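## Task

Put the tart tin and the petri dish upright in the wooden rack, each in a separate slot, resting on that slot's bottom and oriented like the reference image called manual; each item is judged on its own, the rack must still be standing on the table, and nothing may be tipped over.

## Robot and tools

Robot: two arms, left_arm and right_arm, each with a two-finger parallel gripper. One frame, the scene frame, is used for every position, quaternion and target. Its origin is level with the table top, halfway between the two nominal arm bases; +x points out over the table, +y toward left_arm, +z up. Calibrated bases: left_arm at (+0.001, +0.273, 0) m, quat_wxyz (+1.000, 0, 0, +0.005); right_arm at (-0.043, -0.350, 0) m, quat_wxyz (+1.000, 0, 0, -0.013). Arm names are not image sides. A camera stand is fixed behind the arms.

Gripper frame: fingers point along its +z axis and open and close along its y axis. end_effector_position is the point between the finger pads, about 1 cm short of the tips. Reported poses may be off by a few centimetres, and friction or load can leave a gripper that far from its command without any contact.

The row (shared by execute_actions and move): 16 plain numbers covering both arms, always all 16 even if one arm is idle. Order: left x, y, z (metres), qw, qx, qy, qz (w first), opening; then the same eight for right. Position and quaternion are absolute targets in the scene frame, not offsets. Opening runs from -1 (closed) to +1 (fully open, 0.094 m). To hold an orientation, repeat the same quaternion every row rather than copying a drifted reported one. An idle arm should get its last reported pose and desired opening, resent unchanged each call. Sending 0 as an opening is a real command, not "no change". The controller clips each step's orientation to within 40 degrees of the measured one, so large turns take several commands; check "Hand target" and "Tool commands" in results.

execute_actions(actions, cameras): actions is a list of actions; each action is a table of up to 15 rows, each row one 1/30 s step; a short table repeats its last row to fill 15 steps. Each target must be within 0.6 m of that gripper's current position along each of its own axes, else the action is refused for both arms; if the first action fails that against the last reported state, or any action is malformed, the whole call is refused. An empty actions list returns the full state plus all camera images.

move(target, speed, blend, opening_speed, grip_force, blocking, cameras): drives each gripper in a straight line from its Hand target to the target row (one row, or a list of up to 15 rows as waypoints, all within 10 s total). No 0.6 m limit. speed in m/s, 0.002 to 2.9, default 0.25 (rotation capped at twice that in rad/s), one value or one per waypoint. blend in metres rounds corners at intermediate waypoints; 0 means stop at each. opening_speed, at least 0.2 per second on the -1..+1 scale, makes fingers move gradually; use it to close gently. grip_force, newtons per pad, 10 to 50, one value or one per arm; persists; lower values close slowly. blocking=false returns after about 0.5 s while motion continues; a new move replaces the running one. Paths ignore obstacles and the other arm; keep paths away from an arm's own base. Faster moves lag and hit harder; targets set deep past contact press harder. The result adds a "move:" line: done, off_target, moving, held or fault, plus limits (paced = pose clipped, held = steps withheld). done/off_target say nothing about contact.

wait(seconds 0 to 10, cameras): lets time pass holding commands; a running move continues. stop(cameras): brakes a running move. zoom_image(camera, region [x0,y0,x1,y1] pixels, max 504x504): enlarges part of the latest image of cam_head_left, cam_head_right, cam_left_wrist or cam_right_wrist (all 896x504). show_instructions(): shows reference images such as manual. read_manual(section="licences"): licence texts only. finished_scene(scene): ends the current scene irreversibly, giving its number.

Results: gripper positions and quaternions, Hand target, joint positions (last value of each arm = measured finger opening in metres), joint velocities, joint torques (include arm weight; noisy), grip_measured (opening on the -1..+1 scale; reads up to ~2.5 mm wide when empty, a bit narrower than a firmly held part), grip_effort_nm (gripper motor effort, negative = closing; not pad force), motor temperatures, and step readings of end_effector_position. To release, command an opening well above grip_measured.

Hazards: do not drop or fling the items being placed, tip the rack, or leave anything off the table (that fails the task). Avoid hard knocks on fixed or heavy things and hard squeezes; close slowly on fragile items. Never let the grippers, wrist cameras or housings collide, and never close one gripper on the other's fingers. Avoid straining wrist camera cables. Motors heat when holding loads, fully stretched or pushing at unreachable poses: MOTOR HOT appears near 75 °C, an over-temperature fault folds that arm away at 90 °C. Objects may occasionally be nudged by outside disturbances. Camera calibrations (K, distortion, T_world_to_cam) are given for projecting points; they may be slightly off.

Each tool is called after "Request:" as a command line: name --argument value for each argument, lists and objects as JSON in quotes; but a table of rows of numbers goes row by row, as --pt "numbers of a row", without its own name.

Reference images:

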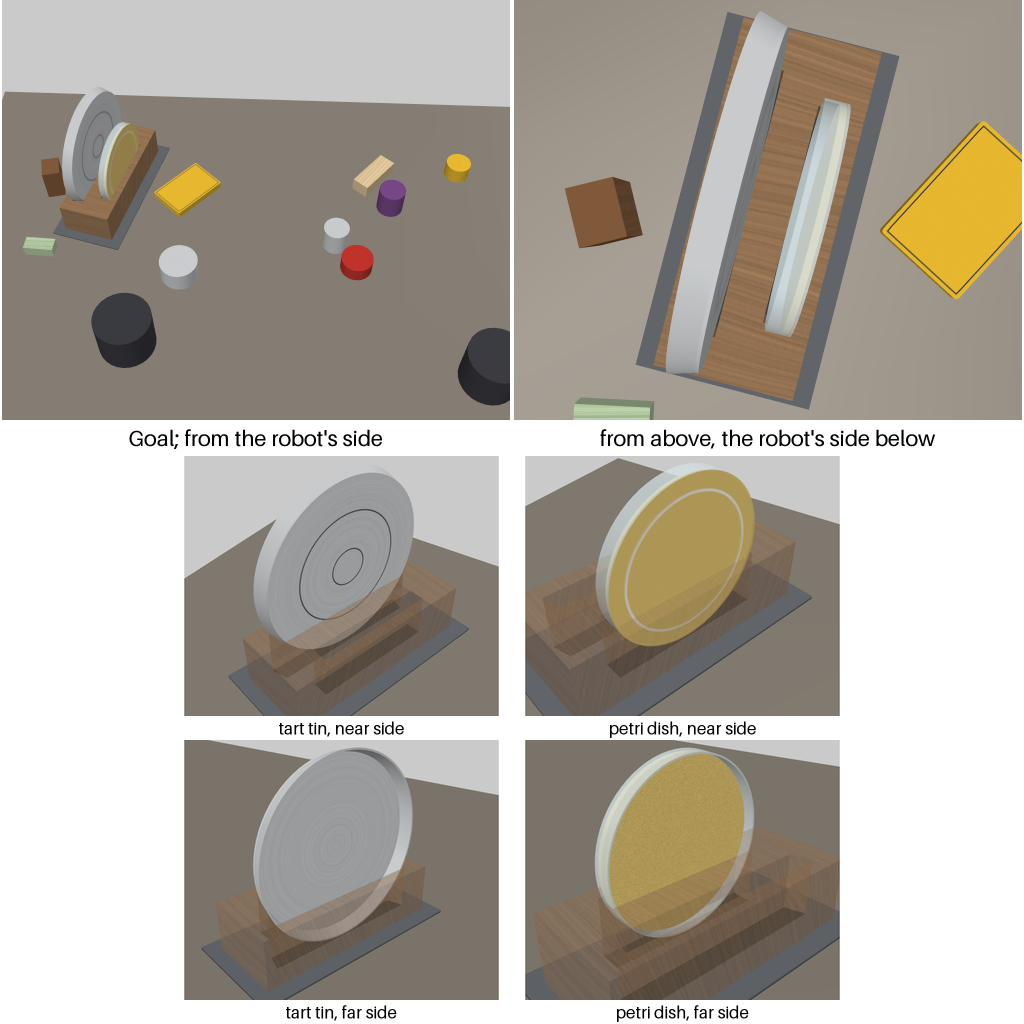

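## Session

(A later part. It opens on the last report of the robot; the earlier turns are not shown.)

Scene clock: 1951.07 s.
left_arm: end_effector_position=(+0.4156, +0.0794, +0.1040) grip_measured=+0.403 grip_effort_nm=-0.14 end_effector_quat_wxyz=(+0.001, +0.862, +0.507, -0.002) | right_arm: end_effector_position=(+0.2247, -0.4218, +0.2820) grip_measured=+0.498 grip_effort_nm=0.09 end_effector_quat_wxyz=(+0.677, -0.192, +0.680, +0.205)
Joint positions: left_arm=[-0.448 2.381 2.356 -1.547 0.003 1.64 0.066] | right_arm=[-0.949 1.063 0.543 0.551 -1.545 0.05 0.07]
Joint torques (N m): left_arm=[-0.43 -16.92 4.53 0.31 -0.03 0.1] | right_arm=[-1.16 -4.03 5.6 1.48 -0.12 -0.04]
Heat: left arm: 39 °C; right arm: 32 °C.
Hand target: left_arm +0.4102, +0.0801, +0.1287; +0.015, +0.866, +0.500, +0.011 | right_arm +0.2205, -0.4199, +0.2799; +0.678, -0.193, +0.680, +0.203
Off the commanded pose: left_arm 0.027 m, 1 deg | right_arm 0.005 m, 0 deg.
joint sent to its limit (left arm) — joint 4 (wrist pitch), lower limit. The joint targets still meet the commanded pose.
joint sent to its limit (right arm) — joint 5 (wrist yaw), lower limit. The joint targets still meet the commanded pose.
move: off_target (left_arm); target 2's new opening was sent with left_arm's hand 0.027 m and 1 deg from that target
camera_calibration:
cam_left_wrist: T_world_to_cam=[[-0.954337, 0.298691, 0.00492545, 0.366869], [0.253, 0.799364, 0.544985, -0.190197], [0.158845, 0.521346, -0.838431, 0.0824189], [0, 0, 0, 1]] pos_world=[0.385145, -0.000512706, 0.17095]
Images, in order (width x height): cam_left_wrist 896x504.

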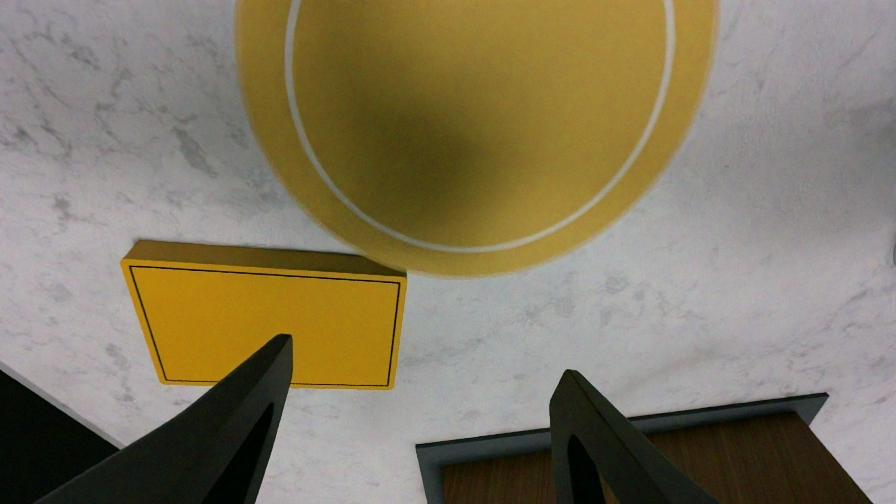

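Request:
move --pt "0.372 0.148 0.12 0 0.643 0.766 0 0.4 0.22 -0.42 0.28 0.677 -0.194 0.680 0.204 0.5" --pt "0.372 0.148 0.012 0 0.643 0.766 0 0.4 0.22 -0.42 0.28 0.677 -0.194 0.680 0.204 0.5" --pt "0.388 0.052 0.012 0 0.643 0.766 0 0.4 0.22 -0.42 0.28 0.677 -0.194 0.680 0.204 0.5" --speed '[0.15,0.12,0.08]' --cameras '["cam_left_wrist","cam_head_right"]'

Scene clock: 1987.03 s.
left_arm: end_effector_position=(+0.3886, +0.0539, +0.0154) grip_measured=+0.403 grip_effort_nm=-0.13 end_effector_quat_wxyz=(+0.009, +0.645, +0.764, +0.003) | right_arm: end_effector_position=(+0.2247, -0.4218, +0.2820) grip_measured=+0.498 grip_effort_nm=0.09 end_effector_quat_wxyz=(+0.677, -0.192, +0.680, +0.205)
Joint positions: left_arm=[-0.528 2.288 1.842 -1.106 -0.003 0.884 0.066] | right_arm=[-0.949 1.063 0.543 0.551 -1.545 0.05 0.07]
Joint torques (N m): left_arm=[-0.23 -9.48 7.51 0.33 0.04 -0.12] | right_arm=[-1.2 -3.96 5.64 1.49 -0.13 -0.04]
Heat: left arm: 41 °C; right arm: 32 °C.
Hand target: left_arm +0.3879, +0.0520, +0.0120; +0.001, +0.643, +0.766, +0.000 | right_arm +0.2205, -0.4199, +0.2799; +0.678, -0.193, +0.680, +0.203
Off the commanded pose: left_arm 0.004 m, 1 deg | right_arm 0.005 m, 0 deg.
joint sent to its limit (right arm) — joint 5 (wrist yaw), lower limit. The joint targets still meet the commanded pose.
move: done
camera_calibration:
cam_left_wrist: T_world_to_cam=[[-0.931421, -0.363785, -0.0107499, 0.376181], [-0.312163, 0.783366, 0.537487, 0.105887], [-0.187109, 0.503982, -0.843204, 0.161227], [0, 0, 0, 1]] pos_world=[0.413604, -0.0273551, 0.0830784]
Images, in order (width x height): cam_head_right 896x504, cam_left_wrist 896x504.

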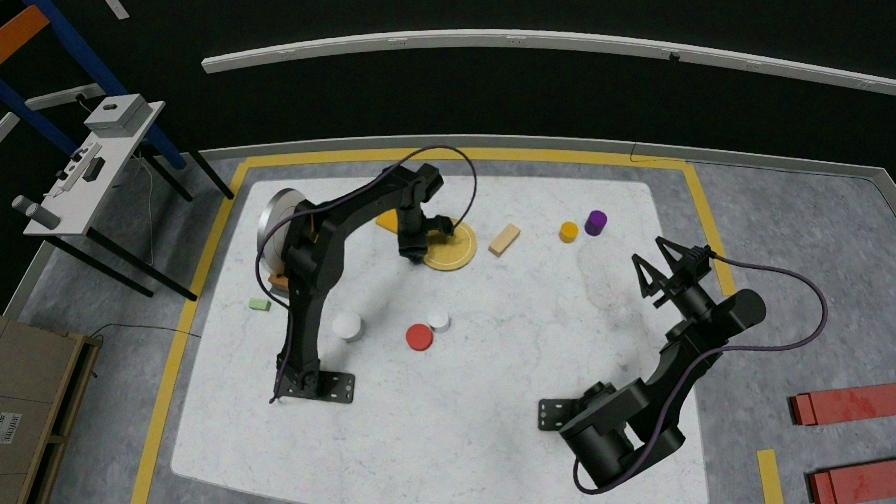

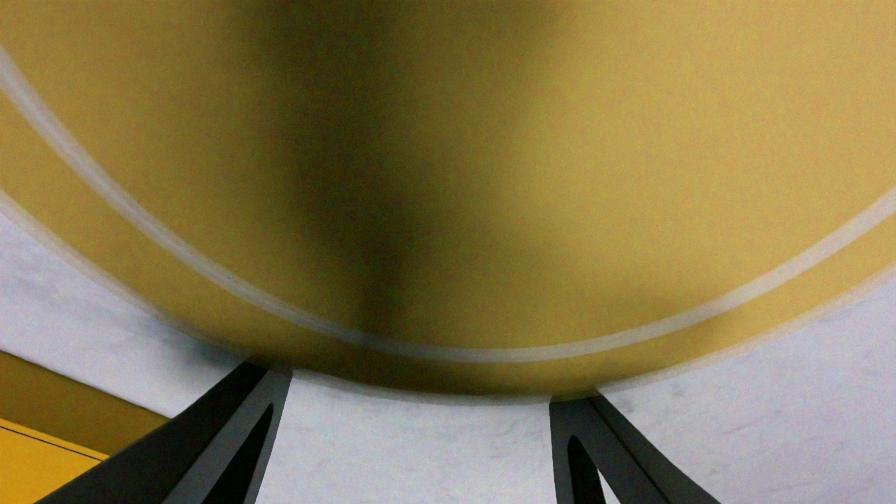

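Request:
move --pt "0.386 0.066 0.014 0 0.643 0.766 0 0.4 0.22 -0.42 0.28 0.677 -0.194 0.680 0.204 0.5" --pt "0.42 0.06 0.09 0 0.8 0.6 0 0.4 0.22 -0.42 0.28 0.677 -0.194 0.680 0.204 0.5" --pt "0.458 0.042 0.05 0 0.905 0.425 0 0.4 0.22 -0.42 0.28 0.677 -0.194 0.680 0.204 0.5" --speed 0.15 --blend '[0.005,0.01,0]' --cameras '["cam_left_wrist"]'

Scene clock: 2007.80 s.
left_arm: end_effector_position=(+0.4582, +0.0381, +0.0547) grip_measured=+0.403 grip_effort_nm=-0.14 end_effector_quat_wxyz=(+0.023, +0.904, +0.427, +0.020) | right_arm: end_effector_position=(+0.2247, -0.4218, +0.2820) grip_measured=+0.498 grip_effort_nm=0.09 end_effector_quat_wxyz=(+0.677, -0.192, +0.680, +0.205)
Joint positions: left_arm=[-0.488 2.674 2.704 -1.54 -0.003 1.782 0.066] | right_arm=[-0.949 1.063 0.543 0.551 -1.545 0.05 0.07]
Joint torques (N m): left_arm=[0.75 -11.62 7.43 0.35 0.04 0.09] | right_arm=[-1.2 -3.97 5.64 1.49 -0.12 -0.05]
Heat: left arm: 40 °C; right arm: 32 °C.
Hand target: left_arm +0.4575, +0.0422, +0.0498; +0.016, +0.905, +0.425, +0.012 | right_arm +0.2205, -0.4199, +0.2799; +0.678, -0.193, +0.680, +0.203
Off the commanded pose: left_arm 0.006 m, 3 deg | right_arm 0.005 m, 0 deg.
joint sent to its limit (left arm) — joint 4 (wrist pitch), lower limit. The joint targets still meet the commanded pose.
joint sent to its limit (right arm) — joint 5 (wrist yaw), lower limit. The joint targets still meet the commanded pose.
move: off_target (left_arm)
camera_calibration:
cam_left_wrist: T_world_to_cam=[[-0.883135, 0.465703, -0.056513, 0.384475], [0.36171, 0.752683, 0.550122, -0.189448], [0.29873, 0.46539, -0.83317, -0.0063686], [0, 0, 0, 1]] pos_world=[0.409971, -0.033493, 0.120641]
Images, in order (width x height): cam_left_wrist 896x504.

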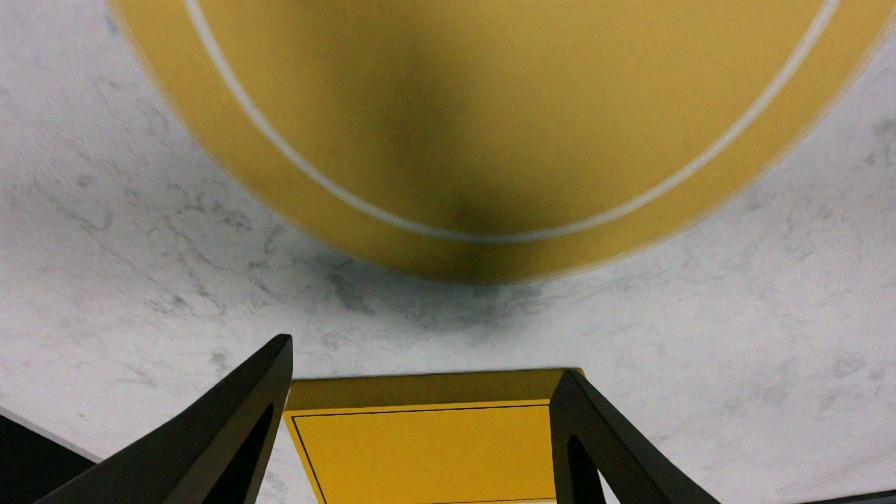

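Request:
move --pt "0.453 0.039 0.010 0 0.905 0.425 0 0.4 0.22 -0.42 0.28 0.677 -0.194 0.680 0.204 0.5" --pt "0.32 -0.119 0.012 0 0.905 0.425 0 0.4 0.22 -0.42 0.28 0.677 -0.194 0.680 0.204 0.5" --speed '[0.1,0.08]' --cameras '["cam_left_wrist","cam_head_right","cam_right_wrist"]'

Scene clock: 2030.83 s.
left_arm: end_effector_position=(+0.3232, -0.1188, +0.0173) grip_measured=+0.402 grip_effort_nm=-0.12 end_effector_quat_wxyz=(+0.009, +0.907, +0.421, +0.012) | right_arm: end_effector_position=(+0.2247, -0.4218, +0.2820) grip_measured=+0.498 grip_effort_nm=0.09 end_effector_quat_wxyz=(+0.677, -0.192, +0.680, +0.205)
Joint positions: left_arm=[-0.901 2.625 2.46 -1.382 -0.018 1.381 0.066] | right_arm=[-0.949 1.063 0.543 0.551 -1.545 0.05 0.07]
Joint torques (N m): left_arm=[0.13 -11.37 7.68 0.3 0.18 -0.08] | right_arm=[-1.2 -4 5.63 1.49 -0.12 -0.04]
Heat: left arm: 39 °C; right arm: 32 °C.
Hand target: left_arm +0.3199, -0.1189, +0.0120; +0.001, +0.905, +0.425, +0.000 | right_arm +0.2205, -0.4199, +0.2799; +0.678, -0.193, +0.680, +0.203
Off the commanded pose: left_arm 0.006 m, 2 deg | right_arm 0.005 m, 0 deg.
joint sent to its limit (right arm) — joint 5 (wrist yaw), lower limit. The joint targets still meet the commanded pose.
move: done
camera_calibration:
cam_left_wrist: T_world_to_cam=[[-0.878571, 0.476961, -0.024936, 0.335528], [0.385019, 0.738173, 0.553951, -0.0112823], [0.28262, 0.477084, -0.832176, 0.0824467], [0, 0, 0, 1]] pos_world=[0.275828, -0.191039, 0.0832267]
cam_right_wrist: T_world_to_cam=[[0.506847, -0.849706, 0.145276, -0.520159], [-0.426301, -0.393542, -0.814489, 0.192232], [0.749249, 0.35089, -0.561696, 0.236483], [0, 0, 0, 1]] pos_world=[0.168405, -0.449311, 0.364969]
Images, in order (width x height): cam_head_right 896x504, cam_left_wrist 896x504, cam_right_wrist 896x504.

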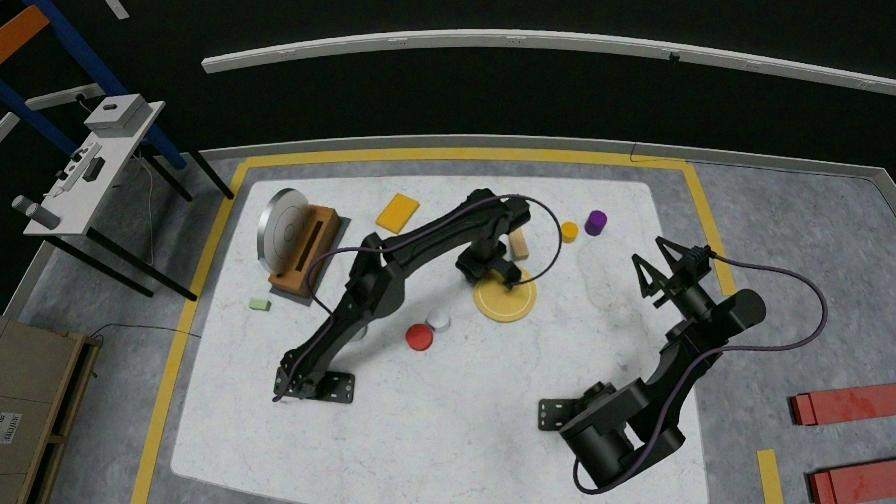

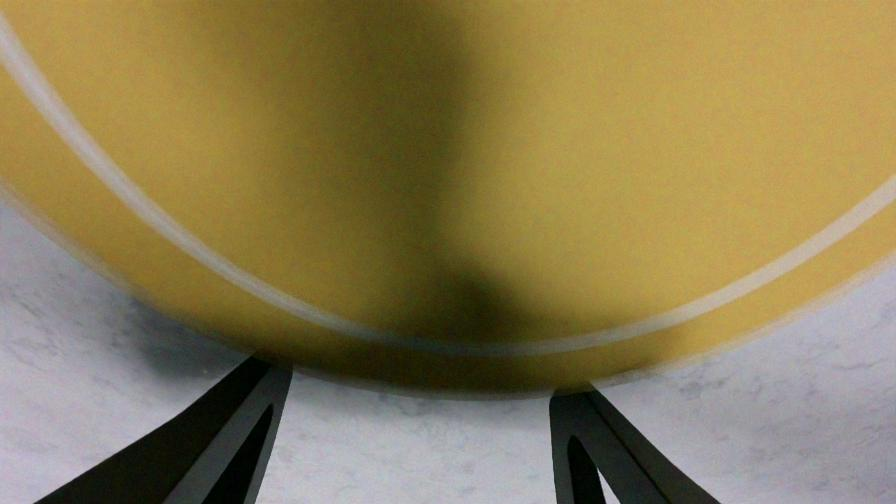

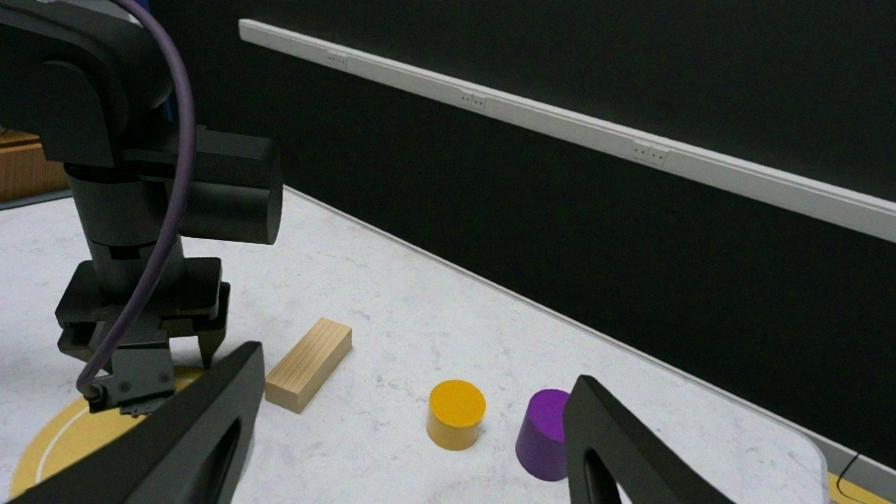

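Request:
move --pt "0.33 -0.11 0.02 0 0.905 0.425 0 0.4 0.22 -0.42 0.28 0.677 -0.194 0.680 0.204 0.4" --pt "0.30 -0.06 0.2 0 0.905 0.425 0 0.4 0.24 -0.36 0.26 0.4 0.3 0.8 0.1 0.4" --pt "0.10 0.22 0.2 0.212 0.345 0.914 -0.024 1 0.282 -0.06 0.12 0 0.742 0.671 0 0.4" --speed '[0.1,0.2,0.3]' --blend '[0.005,0.03,0]' --cameras '["cam_right_wrist","cam_head_right"]'

Scene clock: 2068.27 s.
left_arm: end_effector_position=(+0.1025, +0.2167, +0.2020) grip_measured=+0.997 grip_effort_nm=0.15 end_effector_quat_wxyz=(+0.216, +0.352, +0.911, -0.026) | right_arm: end_effector_position=(+0.2835, -0.0597, +0.1279) grip_measured=+0.401 grip_effort_nm=-0.07 end_effector_quat_wxyz=(-0.041, +0.644, +0.763, +0.028)
Joint positions: left_arm=[-0.566 0.642 1.05 -1.542 -0.027 0.188 0.094] | right_arm=[0.715 2.218 2.17 -1.483 -0.091 2.092 0.066]
Joint torques (N m): left_arm=[0.65 1.95 4.3 1.11 -0.05 -0.1] | right_arm=[-0.27 -10.5 8.18 0.15 -0.17 0.12]
Heat: left arm: 41 °C; right arm: 32 °C.
Hand target: left_arm +0.1000, +0.2200, +0.2000; +0.212, +0.345, +0.914, -0.024 | right_arm +0.2821, -0.0603, +0.1201; -0.049, +0.650, +0.758, +0.011
Off the commanded pose: left_arm 0.005 m, 1 deg | right_arm 0.008 m, 16 deg.
joint sent to its limit (right arm) — joint 6 (wrist roll), upper limit. The joint targets are off in orientation, not in position.
move: off_target (right_arm); blend cut to 0 m at target 1
camera_calibration:
cam_right_wrist: T_world_to_cam=[[-0.94373, -0.329796, 0.024645, 0.237915], [-0.235314, 0.721985, 0.650665, 0.0593509], [-0.23238, 0.608253, -0.758965, 0.297626], [0, 0, 0, 1]] pos_world=[0.307656, -0.145419, 0.181407]
Images, in order (width x height): cam_head_right 896x504, cam_right_wrist 896x504.

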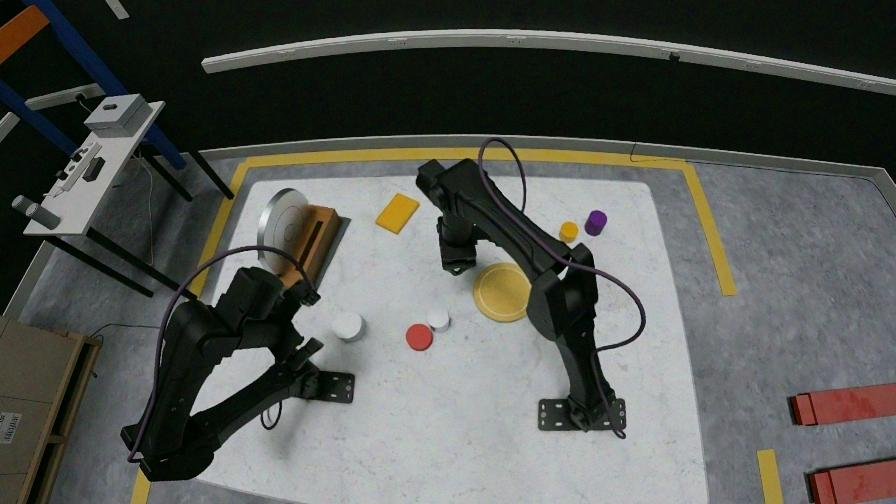

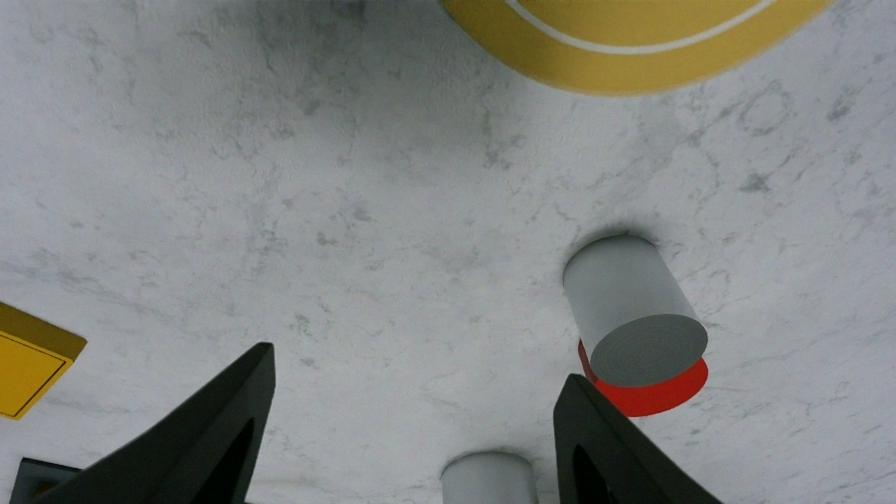

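Request:
move --pt "0.10 0.22 0.2 0.212 0.345 0.914 -0.024 1 0.265 -0.07 0.14 0 -0.671 0.742 0 0.4" --pt "0.10 0.22 0.2 0.212 0.345 0.914 -0.024 1 0.243 -0.073 0.06 0 -0.671 0.742 0 0.4" --speed 0.2 --cameras '["cam_right_wrist","cam_left_wrist"]'

Scene clock: 2104.87 s.
left_arm: end_effector_position=(+0.1025, +0.2167, +0.2020) grip_measured=+0.997 grip_effort_nm=0.15 end_effector_quat_wxyz=(+0.216, +0.352, +0.911, -0.026) | right_arm: end_effector_position=(+0.2424, -0.0748, +0.0513) grip_measured=+0.401 grip_effort_nm=-0.07 end_effector_quat_wxyz=(+0.016, +0.671, -0.741, -0.003)
Joint positions: left_arm=[-0.566 0.642 1.05 -1.542 -0.027 0.188 0.094] | right_arm=[0.789 2.114 1.703 -1.192 -0.007 -0.708 0.066]
Joint torques (N m): left_arm=[0.66 1.95 4.3 1.12 -0.05 -0.1] | right_arm=[0.51 -14.87 5.14 0.41 0.04 0.06]
Heat: left arm: 36 °C; right arm: 33 °C.
Hand target: left_arm +0.1000, +0.2200, +0.2000; +0.212, +0.345, +0.914, -0.024 | right_arm +0.2429, -0.0731, +0.0599; +0.000, -0.671, +0.742, +0.000
Off the commanded pose: left_arm 0.005 m, 1 deg | right_arm 0.009 m, 2 deg.
move: done
camera_calibration:
cam_left_wrist: T_world_to_cam=[[-0.506731, -0.861969, -0.0152522, 0.236312], [-0.854485, 0.499827, 0.141522, -0.014229], [-0.114364, 0.0847462, -0.989818, 0.295999], [0, 0, 0, 1]] pos_world=[0.14144, 0.185721, 0.298603]
cam_right_wrist: T_world_to_cam=[[0.997894, 0.0648453, 0.00142907, -0.243921], [0.051756, -0.809359, 0.585029, -0.0702944], [0.039093, -0.583723, -0.811011, 0.0868515], [0, 0, 0, 1]] pos_world=[0.243651, 0.00962098, 0.11191]
Images, in order (width x height): cam_left_wrist 896x504, cam_right_wrist 896x504.

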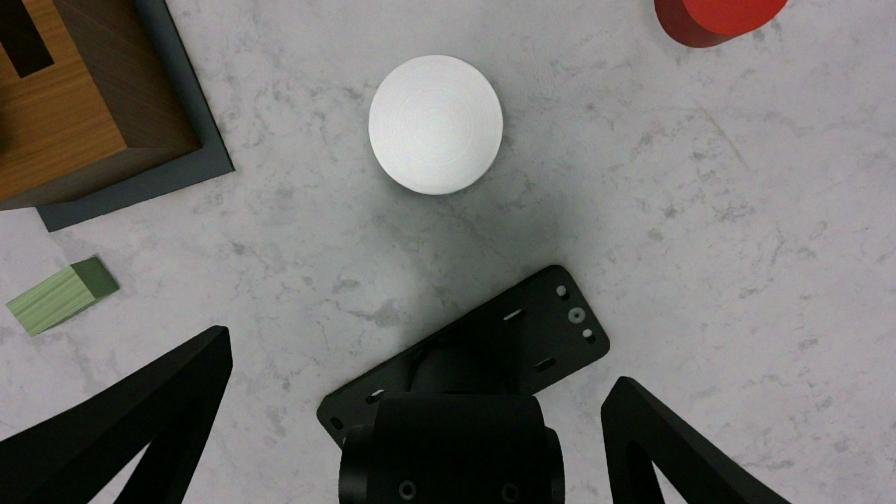

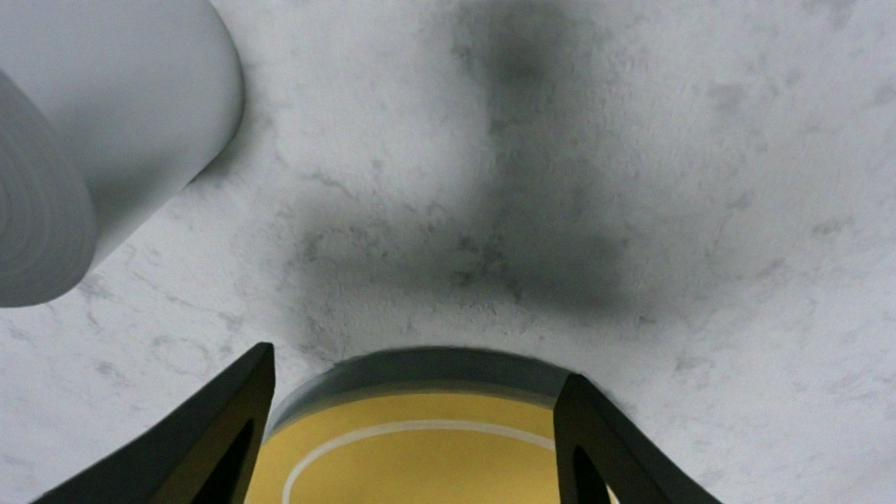

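Request:
move --pt "0.10 0.22 0.2 0.212 0.345 0.914 -0.024 1 0.246 -0.082 0.008 0 -0.671 0.742 0 0.4" --pt "0.10 0.22 0.2 0.212 0.345 0.914 -0.024 1 0.266 -0.28 0.008 0 -0.671 0.742 0 0.4" --speed '[0.1,0.1]' --cameras '["cam_right_wrist","cam_head_right"]'

Scene clock: 2119.13 s.
left_arm: end_effector_position=(+0.1025, +0.2167, +0.2020) grip_measured=+0.997 grip_effort_nm=0.15 end_effector_quat_wxyz=(+0.216, +0.352, +0.911, -0.026) | right_arm: end_effector_position=(+0.2779, -0.2718, +0.0169) grip_measured=+0.401 grip_effort_nm=-0.05 end_effector_quat_wxyz=(-0.021, +0.669, -0.743, +0.005)
Joint positions: left_arm=[-0.566 0.642 1.05 -1.542 -0.027 0.188 0.094] | right_arm=[0.257 1.842 1.17 -0.857 -0.013 -1.235 0.066]
Joint torques (N m): left_arm=[0.66 1.95 4.3 1.12 -0.05 -0.1] | right_arm=[-0.94 -8.84 3.41 0.36 0.11 -0.12]
Heat: left arm: 36 °C; right arm: 32 °C.
Hand target: left_arm +0.1000, +0.2200, +0.2000; +0.212, +0.345, +0.914, -0.024 | right_arm +0.2660, -0.2797, +0.0084; +0.000, -0.671, +0.742, +0.000
Off the commanded pose: left_arm 0.005 m, 1 deg | right_arm 0.017 m, 3 deg.
move: off_target (right_arm)
camera_calibration:
cam_right_wrist: T_world_to_cam=[[0.995844, 0.0585319, 0.0697832, -0.268843], [0.0100295, -0.831981, 0.554714, -0.205503], [0.0905267, -0.551708, -0.82911, -0.0626795], [0, 0, 0, 1]] pos_world=[0.27546, -0.189819, 0.0807877]
Images, in order (width x height): cam_head_right 896x504, cam_right_wrist 896x504.

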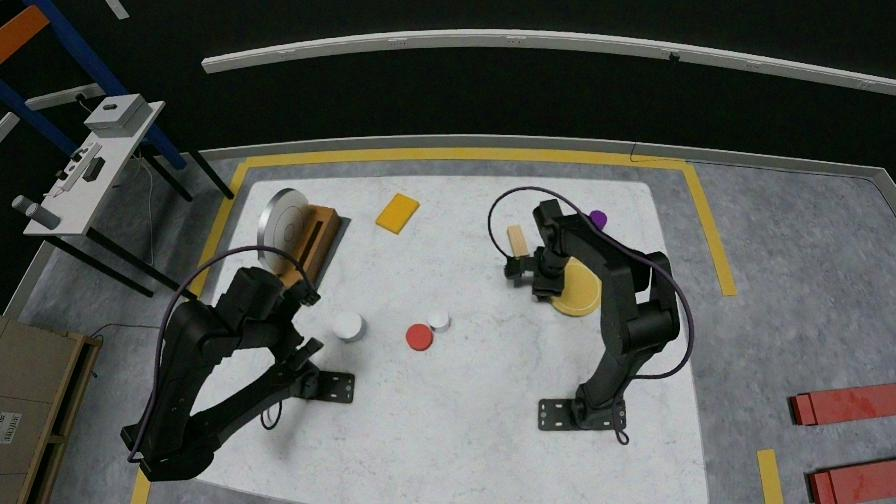

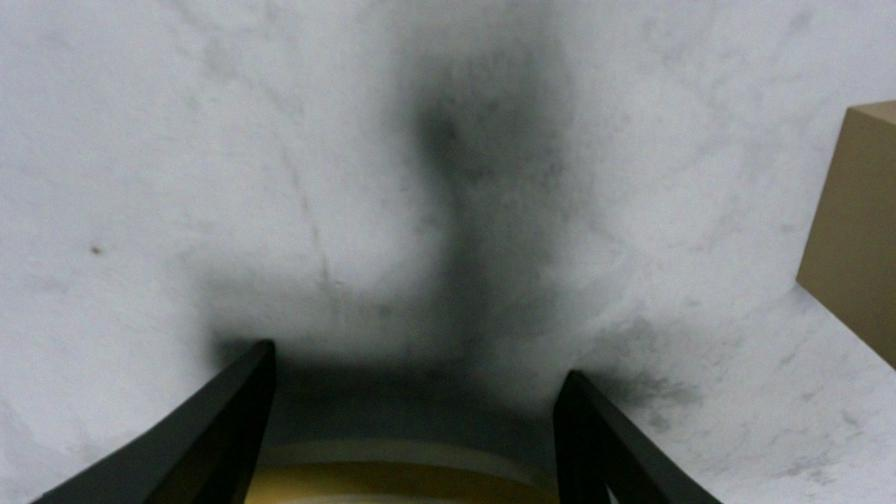

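Request:
move --pt "0.10 0.22 0.20 0.212 0.345 0.914 -0.024 1 0.285 -0.34 0.008 0 -0.671 0.742 0 0.4" --pt "0.10 0.22 0.20 0.212 0.345 0.914 -0.024 1 0.295 -0.44 0.008 0 -0.671 0.742 0 0.4" --pt "0.10 0.22 0.20 0.212 0.345 0.914 -0.024 1 0.302 -0.51 0.008 0 -0.671 0.742 0 0.4" --speed 0.08 --blend 0.01 --cameras '["cam_head_right","cam_right_wrist"]'

Scene clock: 2180.13 s.
left_arm: end_effector_position=(+0.1025, +0.2167, +0.2020) grip_measured=+0.997 grip_effort_nm=0.15 end_effector_quat_wxyz=(+0.216, +0.352, +0.911, -0.026) | right_arm: end_effector_position=(+0.3059, -0.5073, +0.0192) grip_measured=+0.401 grip_effort_nm=-0.05 end_effector_quat_wxyz=(-0.012, +0.668, -0.744, +0.016)
Joint positions: left_arm=[-0.566 0.642 1.05 -1.542 -0.027 0.188 0.094] | right_arm=[-0.403 2.025 1.436 -0.943 -0.008 -1.894 0.066]
Joint torques (N m): left_arm=[0.66 1.94 4.3 1.11 -0.05 -0.1] | right_arm=[-0.69 -8.03 7.08 0.3 0.07 -0.12]
Motor temperatures (°C): left_arm=[24 34 31 27 26 25 24] | right_arm=[24 32 31 27 25 25 26]
Heat: left arm: 34 °C; right arm: 32 °C.
Hand target: left_arm +0.1000, +0.2200, +0.2000; +0.212, +0.345, +0.914, -0.024 | right_arm +0.3018, -0.5098, +0.0083; +0.000, -0.671, +0.742, +0.000
Off the commanded pose: left_arm 0.005 m, 1 deg | right_arm 0.012 m, 2 deg.
move: off_target (right_arm)
camera_calibration:
cam_right_wrist: T_world_to_cam=[[0.995913, 0.0584314, 0.0688691, -0.283226], [0.00773978, -0.814935, 0.5795, -0.393984], [0.0899849, -0.576599, -0.812057, -0.206113], [0, 0, 0, 1]] pos_world=[0.303665, -0.423366, 0.0804442]
Images, in order (width x height): cam_head_right 896x504, cam_right_wrist 896x504.

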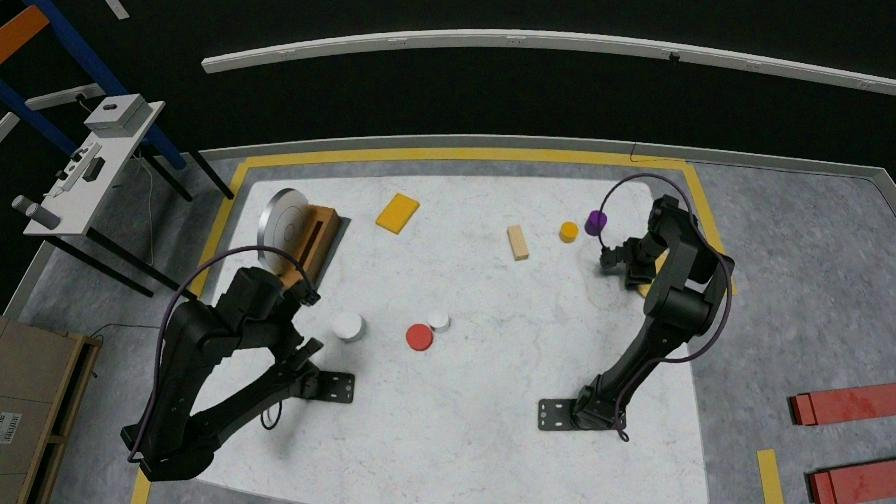

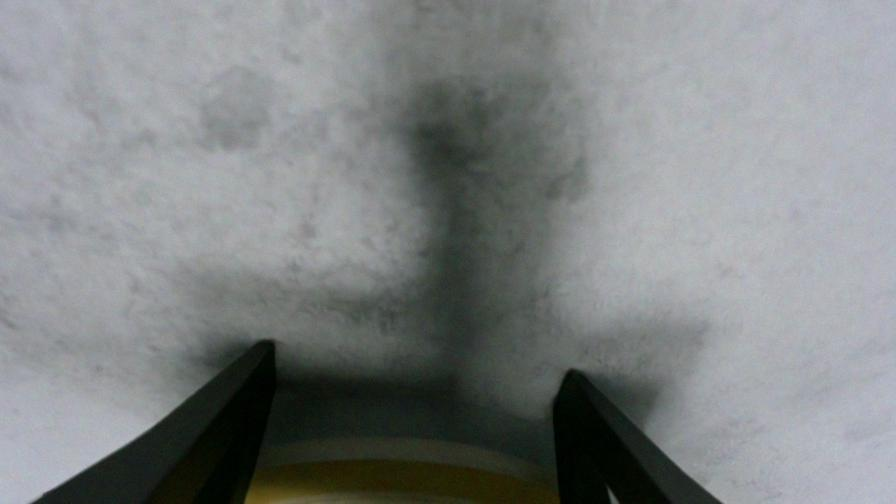

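Request:
move --target '[0.10,0.22,0.20,0.212,0.345,0.914,-0.024,1,0.306,-0.55,0.008,0,-0.671,0.742,0,0.4]' --speed 0.06 --cameras '["cam_head_right","cam_right_wrist"]'

Request:
zoom_image --camera "cam_head_right" --region '[560, 180, 780, 340]'

Scene clock: 2189.27 s.
left_arm: end_effector_position=(+0.1025, +0.2167, +0.2020) grip_measured=+0.997 grip_effort_nm=0.15 end_effector_quat_wxyz=(+0.216, +0.352, +0.911, -0.026) | right_arm: end_effector_position=(+0.3104, -0.5474, +0.0200) grip_measured=+0.401 grip_effort_nm=-0.05 end_effector_quat_wxyz=(-0.009, +0.669, -0.743, +0.018)
Joint positions: left_arm=[-0.566 0.642 1.05 -1.542 -0.027 0.188 0.094] | right_arm=[-0.487 2.103 1.558 -0.986 -0.005 -1.98 0.066]
Joint torques (N m): left_arm=[0.66 1.95 4.3 1.11 -0.05 -0.1] | right_arm=[-0.9 -8.81 7.31 0.28 0.02 -0.12]
Heat: left arm: 34 °C; right arm: 32 °C.
Hand target: left_arm +0.1000, +0.2200, +0.2000; +0.212, +0.345, +0.914, -0.024 | right_arm +0.3058, -0.5498, +0.0083; +0.000, -0.671, +0.742, +0.000
Off the commanded pose: left_arm 0.005 m, 1 deg | right_arm 0.013 m, 2 deg.
move: off_target (right_arm)
camera_calibration:
cam_right_wrist: T_world_to_cam=[[0.995877, 0.0609891, 0.0671473, -0.283962], [0.0102431, -0.81111, 0.584804, -0.426056], [0.0901305, -0.581705, -0.808391, -0.231932], [0, 0, 0, 1]] pos_world=[0.30806, -0.463176, 0.0807344]
Images, in order (width x height): cam_head_right 896x504, cam_right_wrist 896x504.

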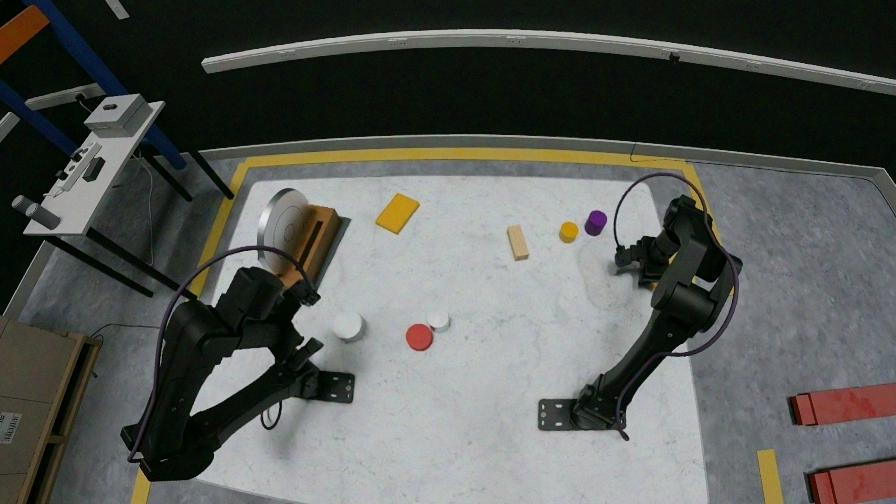

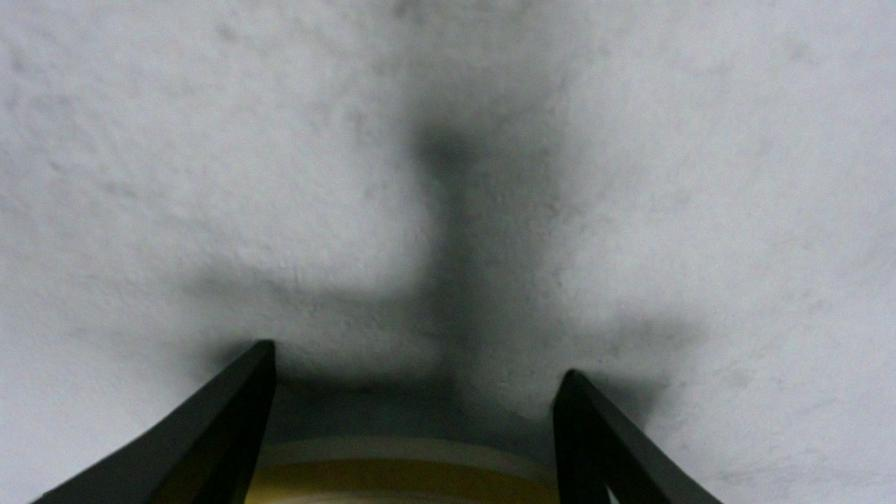

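Scaled by 2.291 from the camera's 896x504 image, which has a finer 1280x720 frame.

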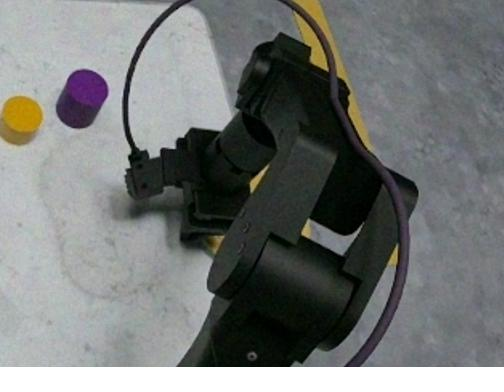

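Request:
move --pt "0.10 0.22 0.20 0.212 0.345 0.914 -0.024 1 0.306 -0.53 0.02 0 -0.671 0.742 0 0.4" --pt "0.10 0.22 0.20 0.212 0.345 0.914 -0.024 1 0.286 -0.54 0.22 0 -0.671 0.742 0 1" --speed 0.25 --blend 0.01

Request:
move --pt "0.10 0.22 0.20 0.212 0.345 0.914 -0.024 1 0.29 -0.70 0.24 0.363 0.569 0.621 0.396 1" --pt "0.10 0.22 0.20 0.212 0.345 0.914 -0.024 1 0.286 -0.768 0.146 0.363 0.569 0.621 0.396 1" --speed 0.3 --cameras '["cam_head_right","cam_right_wrist"]'

Request:
zoom_image --camera "cam_head_right" --region '[560, 180, 780, 340]'

Scene clock: 2203.90 s.
left_arm: end_effector_position=(+0.1025, +0.2167, +0.2020) grip_measured=+0.997 grip_effort_nm=0.15 end_effector_quat_wxyz=(+0.216, +0.352, +0.911, -0.026) | right_arm: end_effector_position=(+0.2923, -0.5406, +0.2141) grip_measured=+0.998 grip_effort_nm=0.09 end_effector_quat_wxyz=(-0.027, +0.667, -0.740, +0.080)
Joint positions: left_arm=[-0.566 0.642 1.05 -1.542 -0.027 0.188 0.094] | right_arm=[-0.493 1.916 2.058 -1.544 -0.002 -1.987 0.094]
Joint torques (N m): left_arm=[0.65 1.92 4.3 1.11 -0.05 -0.1] | right_arm=[-0.68 -11.06 7.04 0.4 -0.02 -0.09]
Heat: left arm: 33 °C; right arm: 32 °C.
Hand target: left_arm +0.1000, +0.2200, +0.2000; +0.212, +0.345, +0.914, -0.024 | right_arm +0.2859, -0.5399, +0.2194; +0.025, -0.668, +0.739, -0.077
Off the commanded pose: left_arm 0.005 m, 1 deg | right_arm 0.009 m, 10 deg.
joint sent to its limit (right arm) — joint 4 (wrist pitch), lower limit. The joint targets are off in orientation, not in position.
move: off_target (right_arm); target 2's new opening was sent with right_arm's hand 0.009 m and 10 deg from that target

Scene clock: 2210.90 s.
left_arm: end_effector_position=(+0.1025, +0.2167, +0.2020) grip_measured=+0.997 grip_effort_nm=0.15 end_effector_quat_wxyz=(+0.216, +0.352, +0.911, -0.026) | right_arm: end_effector_position=(+0.2827, -0.7658, +0.1400) grip_measured=+0.999 grip_effort_nm=0.07 end_effector_quat_wxyz=(+0.354, +0.582, +0.617, +0.393)
Joint positions: left_arm=[-0.566 0.642 1.05 -1.542 -0.027 0.188 0.094] | right_arm=[-1.181 2.209 1.769 -0.614 -1.041 0.605 0.094]
Joint torques (N m): left_arm=[0.66 1.95 4.3 1.11 -0.04 -0.1] | right_arm=[0.05 -13.19 8.55 1.26 -0.63 -0.08]
Heat: left arm: 33 °C; right arm: 32 °C.
Hand target: left_arm +0.1000, +0.2200, +0.2000; +0.212, +0.345, +0.914, -0.024 | right_arm +0.2858, -0.7678, +0.1459; +0.363, +0.570, +0.621, +0.396
Off the commanded pose: left_arm 0.005 m, 1 deg | right_arm 0.007 m, 2 deg.
move: done
camera_calibration:
cam_right_wrist: T_world_to_cam=[[-0.449745, -0.178061, -0.875228, 0.10649], [-0.621513, 0.766152, 0.163501, 0.77239], [0.641445, 0.617499, -0.45524, 0.453681], [0, 0, 0, 1]] pos_world=[0.236933, -0.852954, 0.173451]
Images, in order (width x height): cam_head_right 896x504, cam_right_wrist 896x504.

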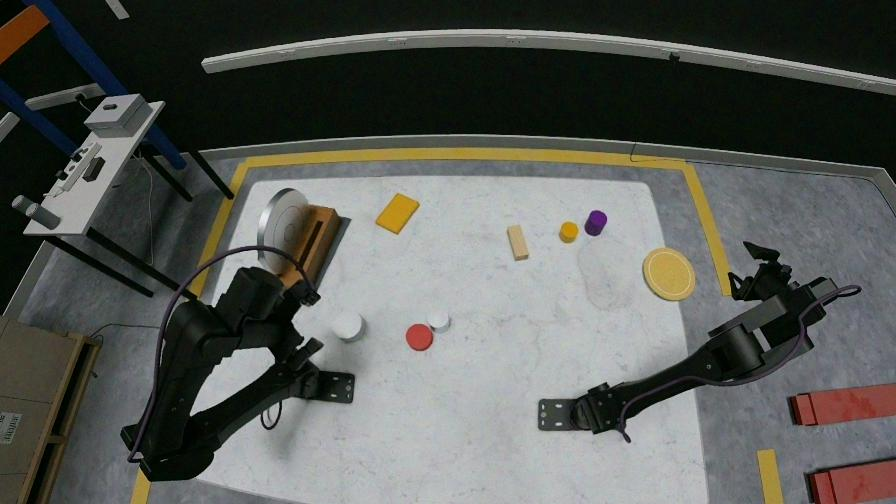

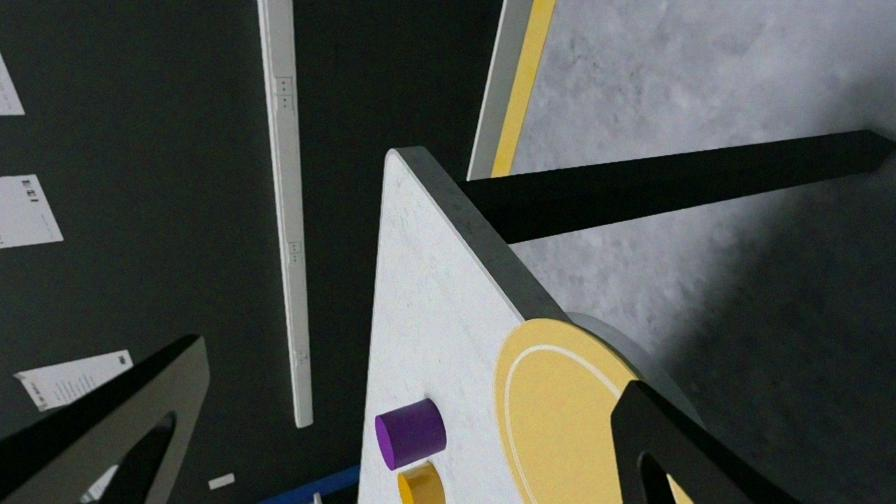

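Scaled by 2.291 from the camera's 896x504 image, which has a finer 1280x720 frame.

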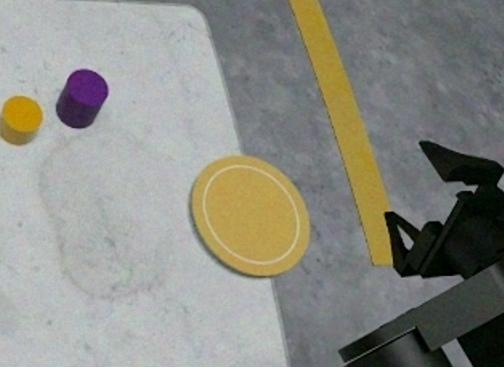

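Request:
move --pt "0.10 0.22 0.20 0.212 0.345 0.914 -0.024 1 0.28 -0.785 0.026 0.363 0.569 0.621 0.396 1" --pt "0.10 0.22 0.20 0.212 0.345 0.914 -0.024 1 0.295 -0.755 0.022 0.363 0.569 0.621 0.396 1" --speed '[0.15,0.06]' --cameras '["cam_head_right","cam_right_wrist"]'

Request:
zoom_image --camera "cam_head_right" --region '[560, 180, 780, 340]'

Scene clock: 2231.40 s.
left_arm: end_effector_position=(+0.1025, +0.2167, +0.2020) grip_measured=+0.997 grip_effort_nm=0.15 end_effector_quat_wxyz=(+0.216, +0.352, +0.911, -0.026) | right_arm: end_effector_position=(+0.2933, -0.7536, +0.0063) grip_measured=+0.999 grip_effort_nm=0.07 end_effector_quat_wxyz=(+0.350, +0.578, +0.617, +0.403)
Joint positions: left_arm=[-0.566 0.642 1.05 -1.542 -0.027 0.188 0.094] | right_arm=[-1.153 2.41 1.531 -0.155 -1.047 0.64 0.094]
Joint torques (N m): left_arm=[0.65 1.92 4.3 1.12 -0.05 -0.1] | right_arm=[0.35 -17.57 4.93 1.38 -0.41 -0.02]
Heat: left arm: 33 °C; right arm: 32 °C.
Hand target: left_arm +0.1000, +0.2200, +0.2000; +0.212, +0.345, +0.914, -0.024 | right_arm +0.2951, -0.7549, +0.0217; +0.363, +0.569, +0.622, +0.397
Off the commanded pose: left_arm 0.005 m, 1 deg | right_arm 0.016 m, 2 deg.
move: off_target (right_arm)
camera_calibration:
cam_right_wrist: T_world_to_cam=[[-0.439136, -0.171658, -0.881869, -0.00184759], [-0.634387, 0.754299, 0.169073, 0.786172], [0.63617, 0.633693, -0.440137, 0.392136], [0, 0, 0, 1]] pos_world=[0.248461, -0.84182, 0.038044]
Images, in order (width x height): cam_head_right 896x504, cam_right_wrist 896x504.

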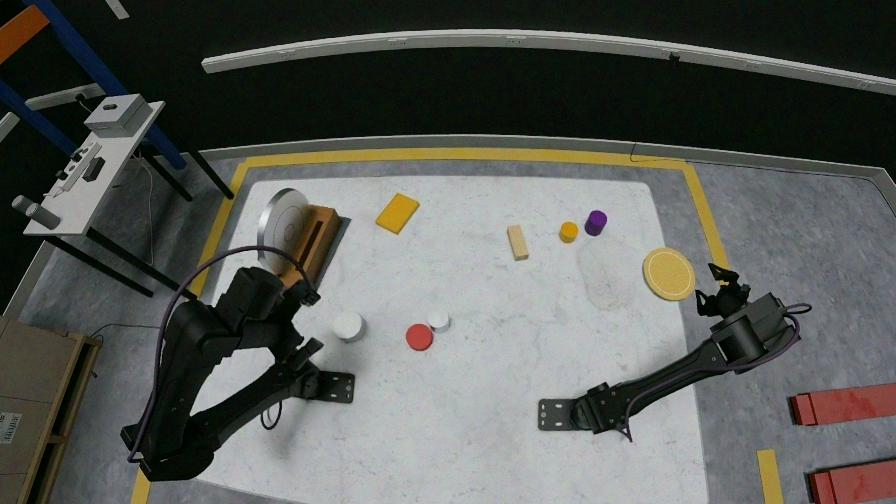

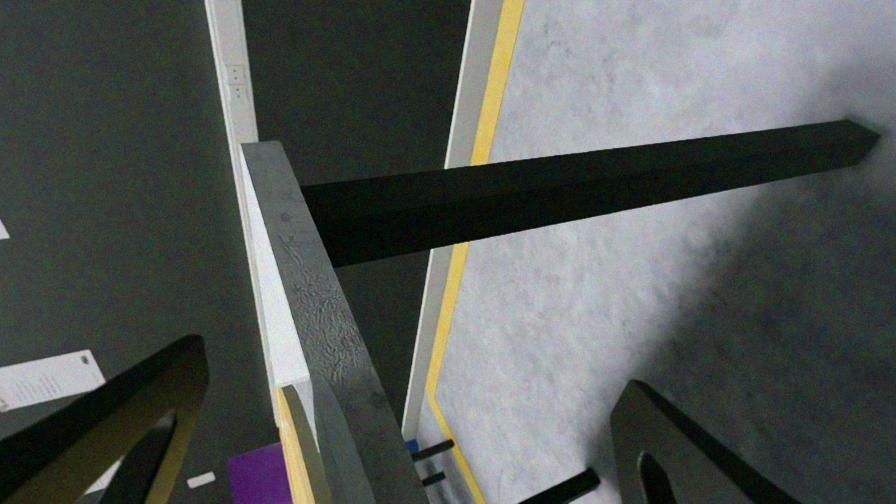

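Scaled by 2.291 from the camera's 896x504 image, which has a finer 1280x720 frame.

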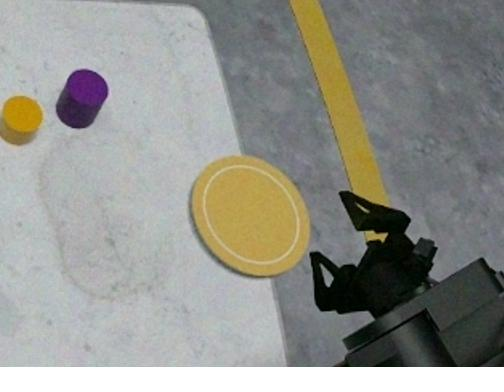

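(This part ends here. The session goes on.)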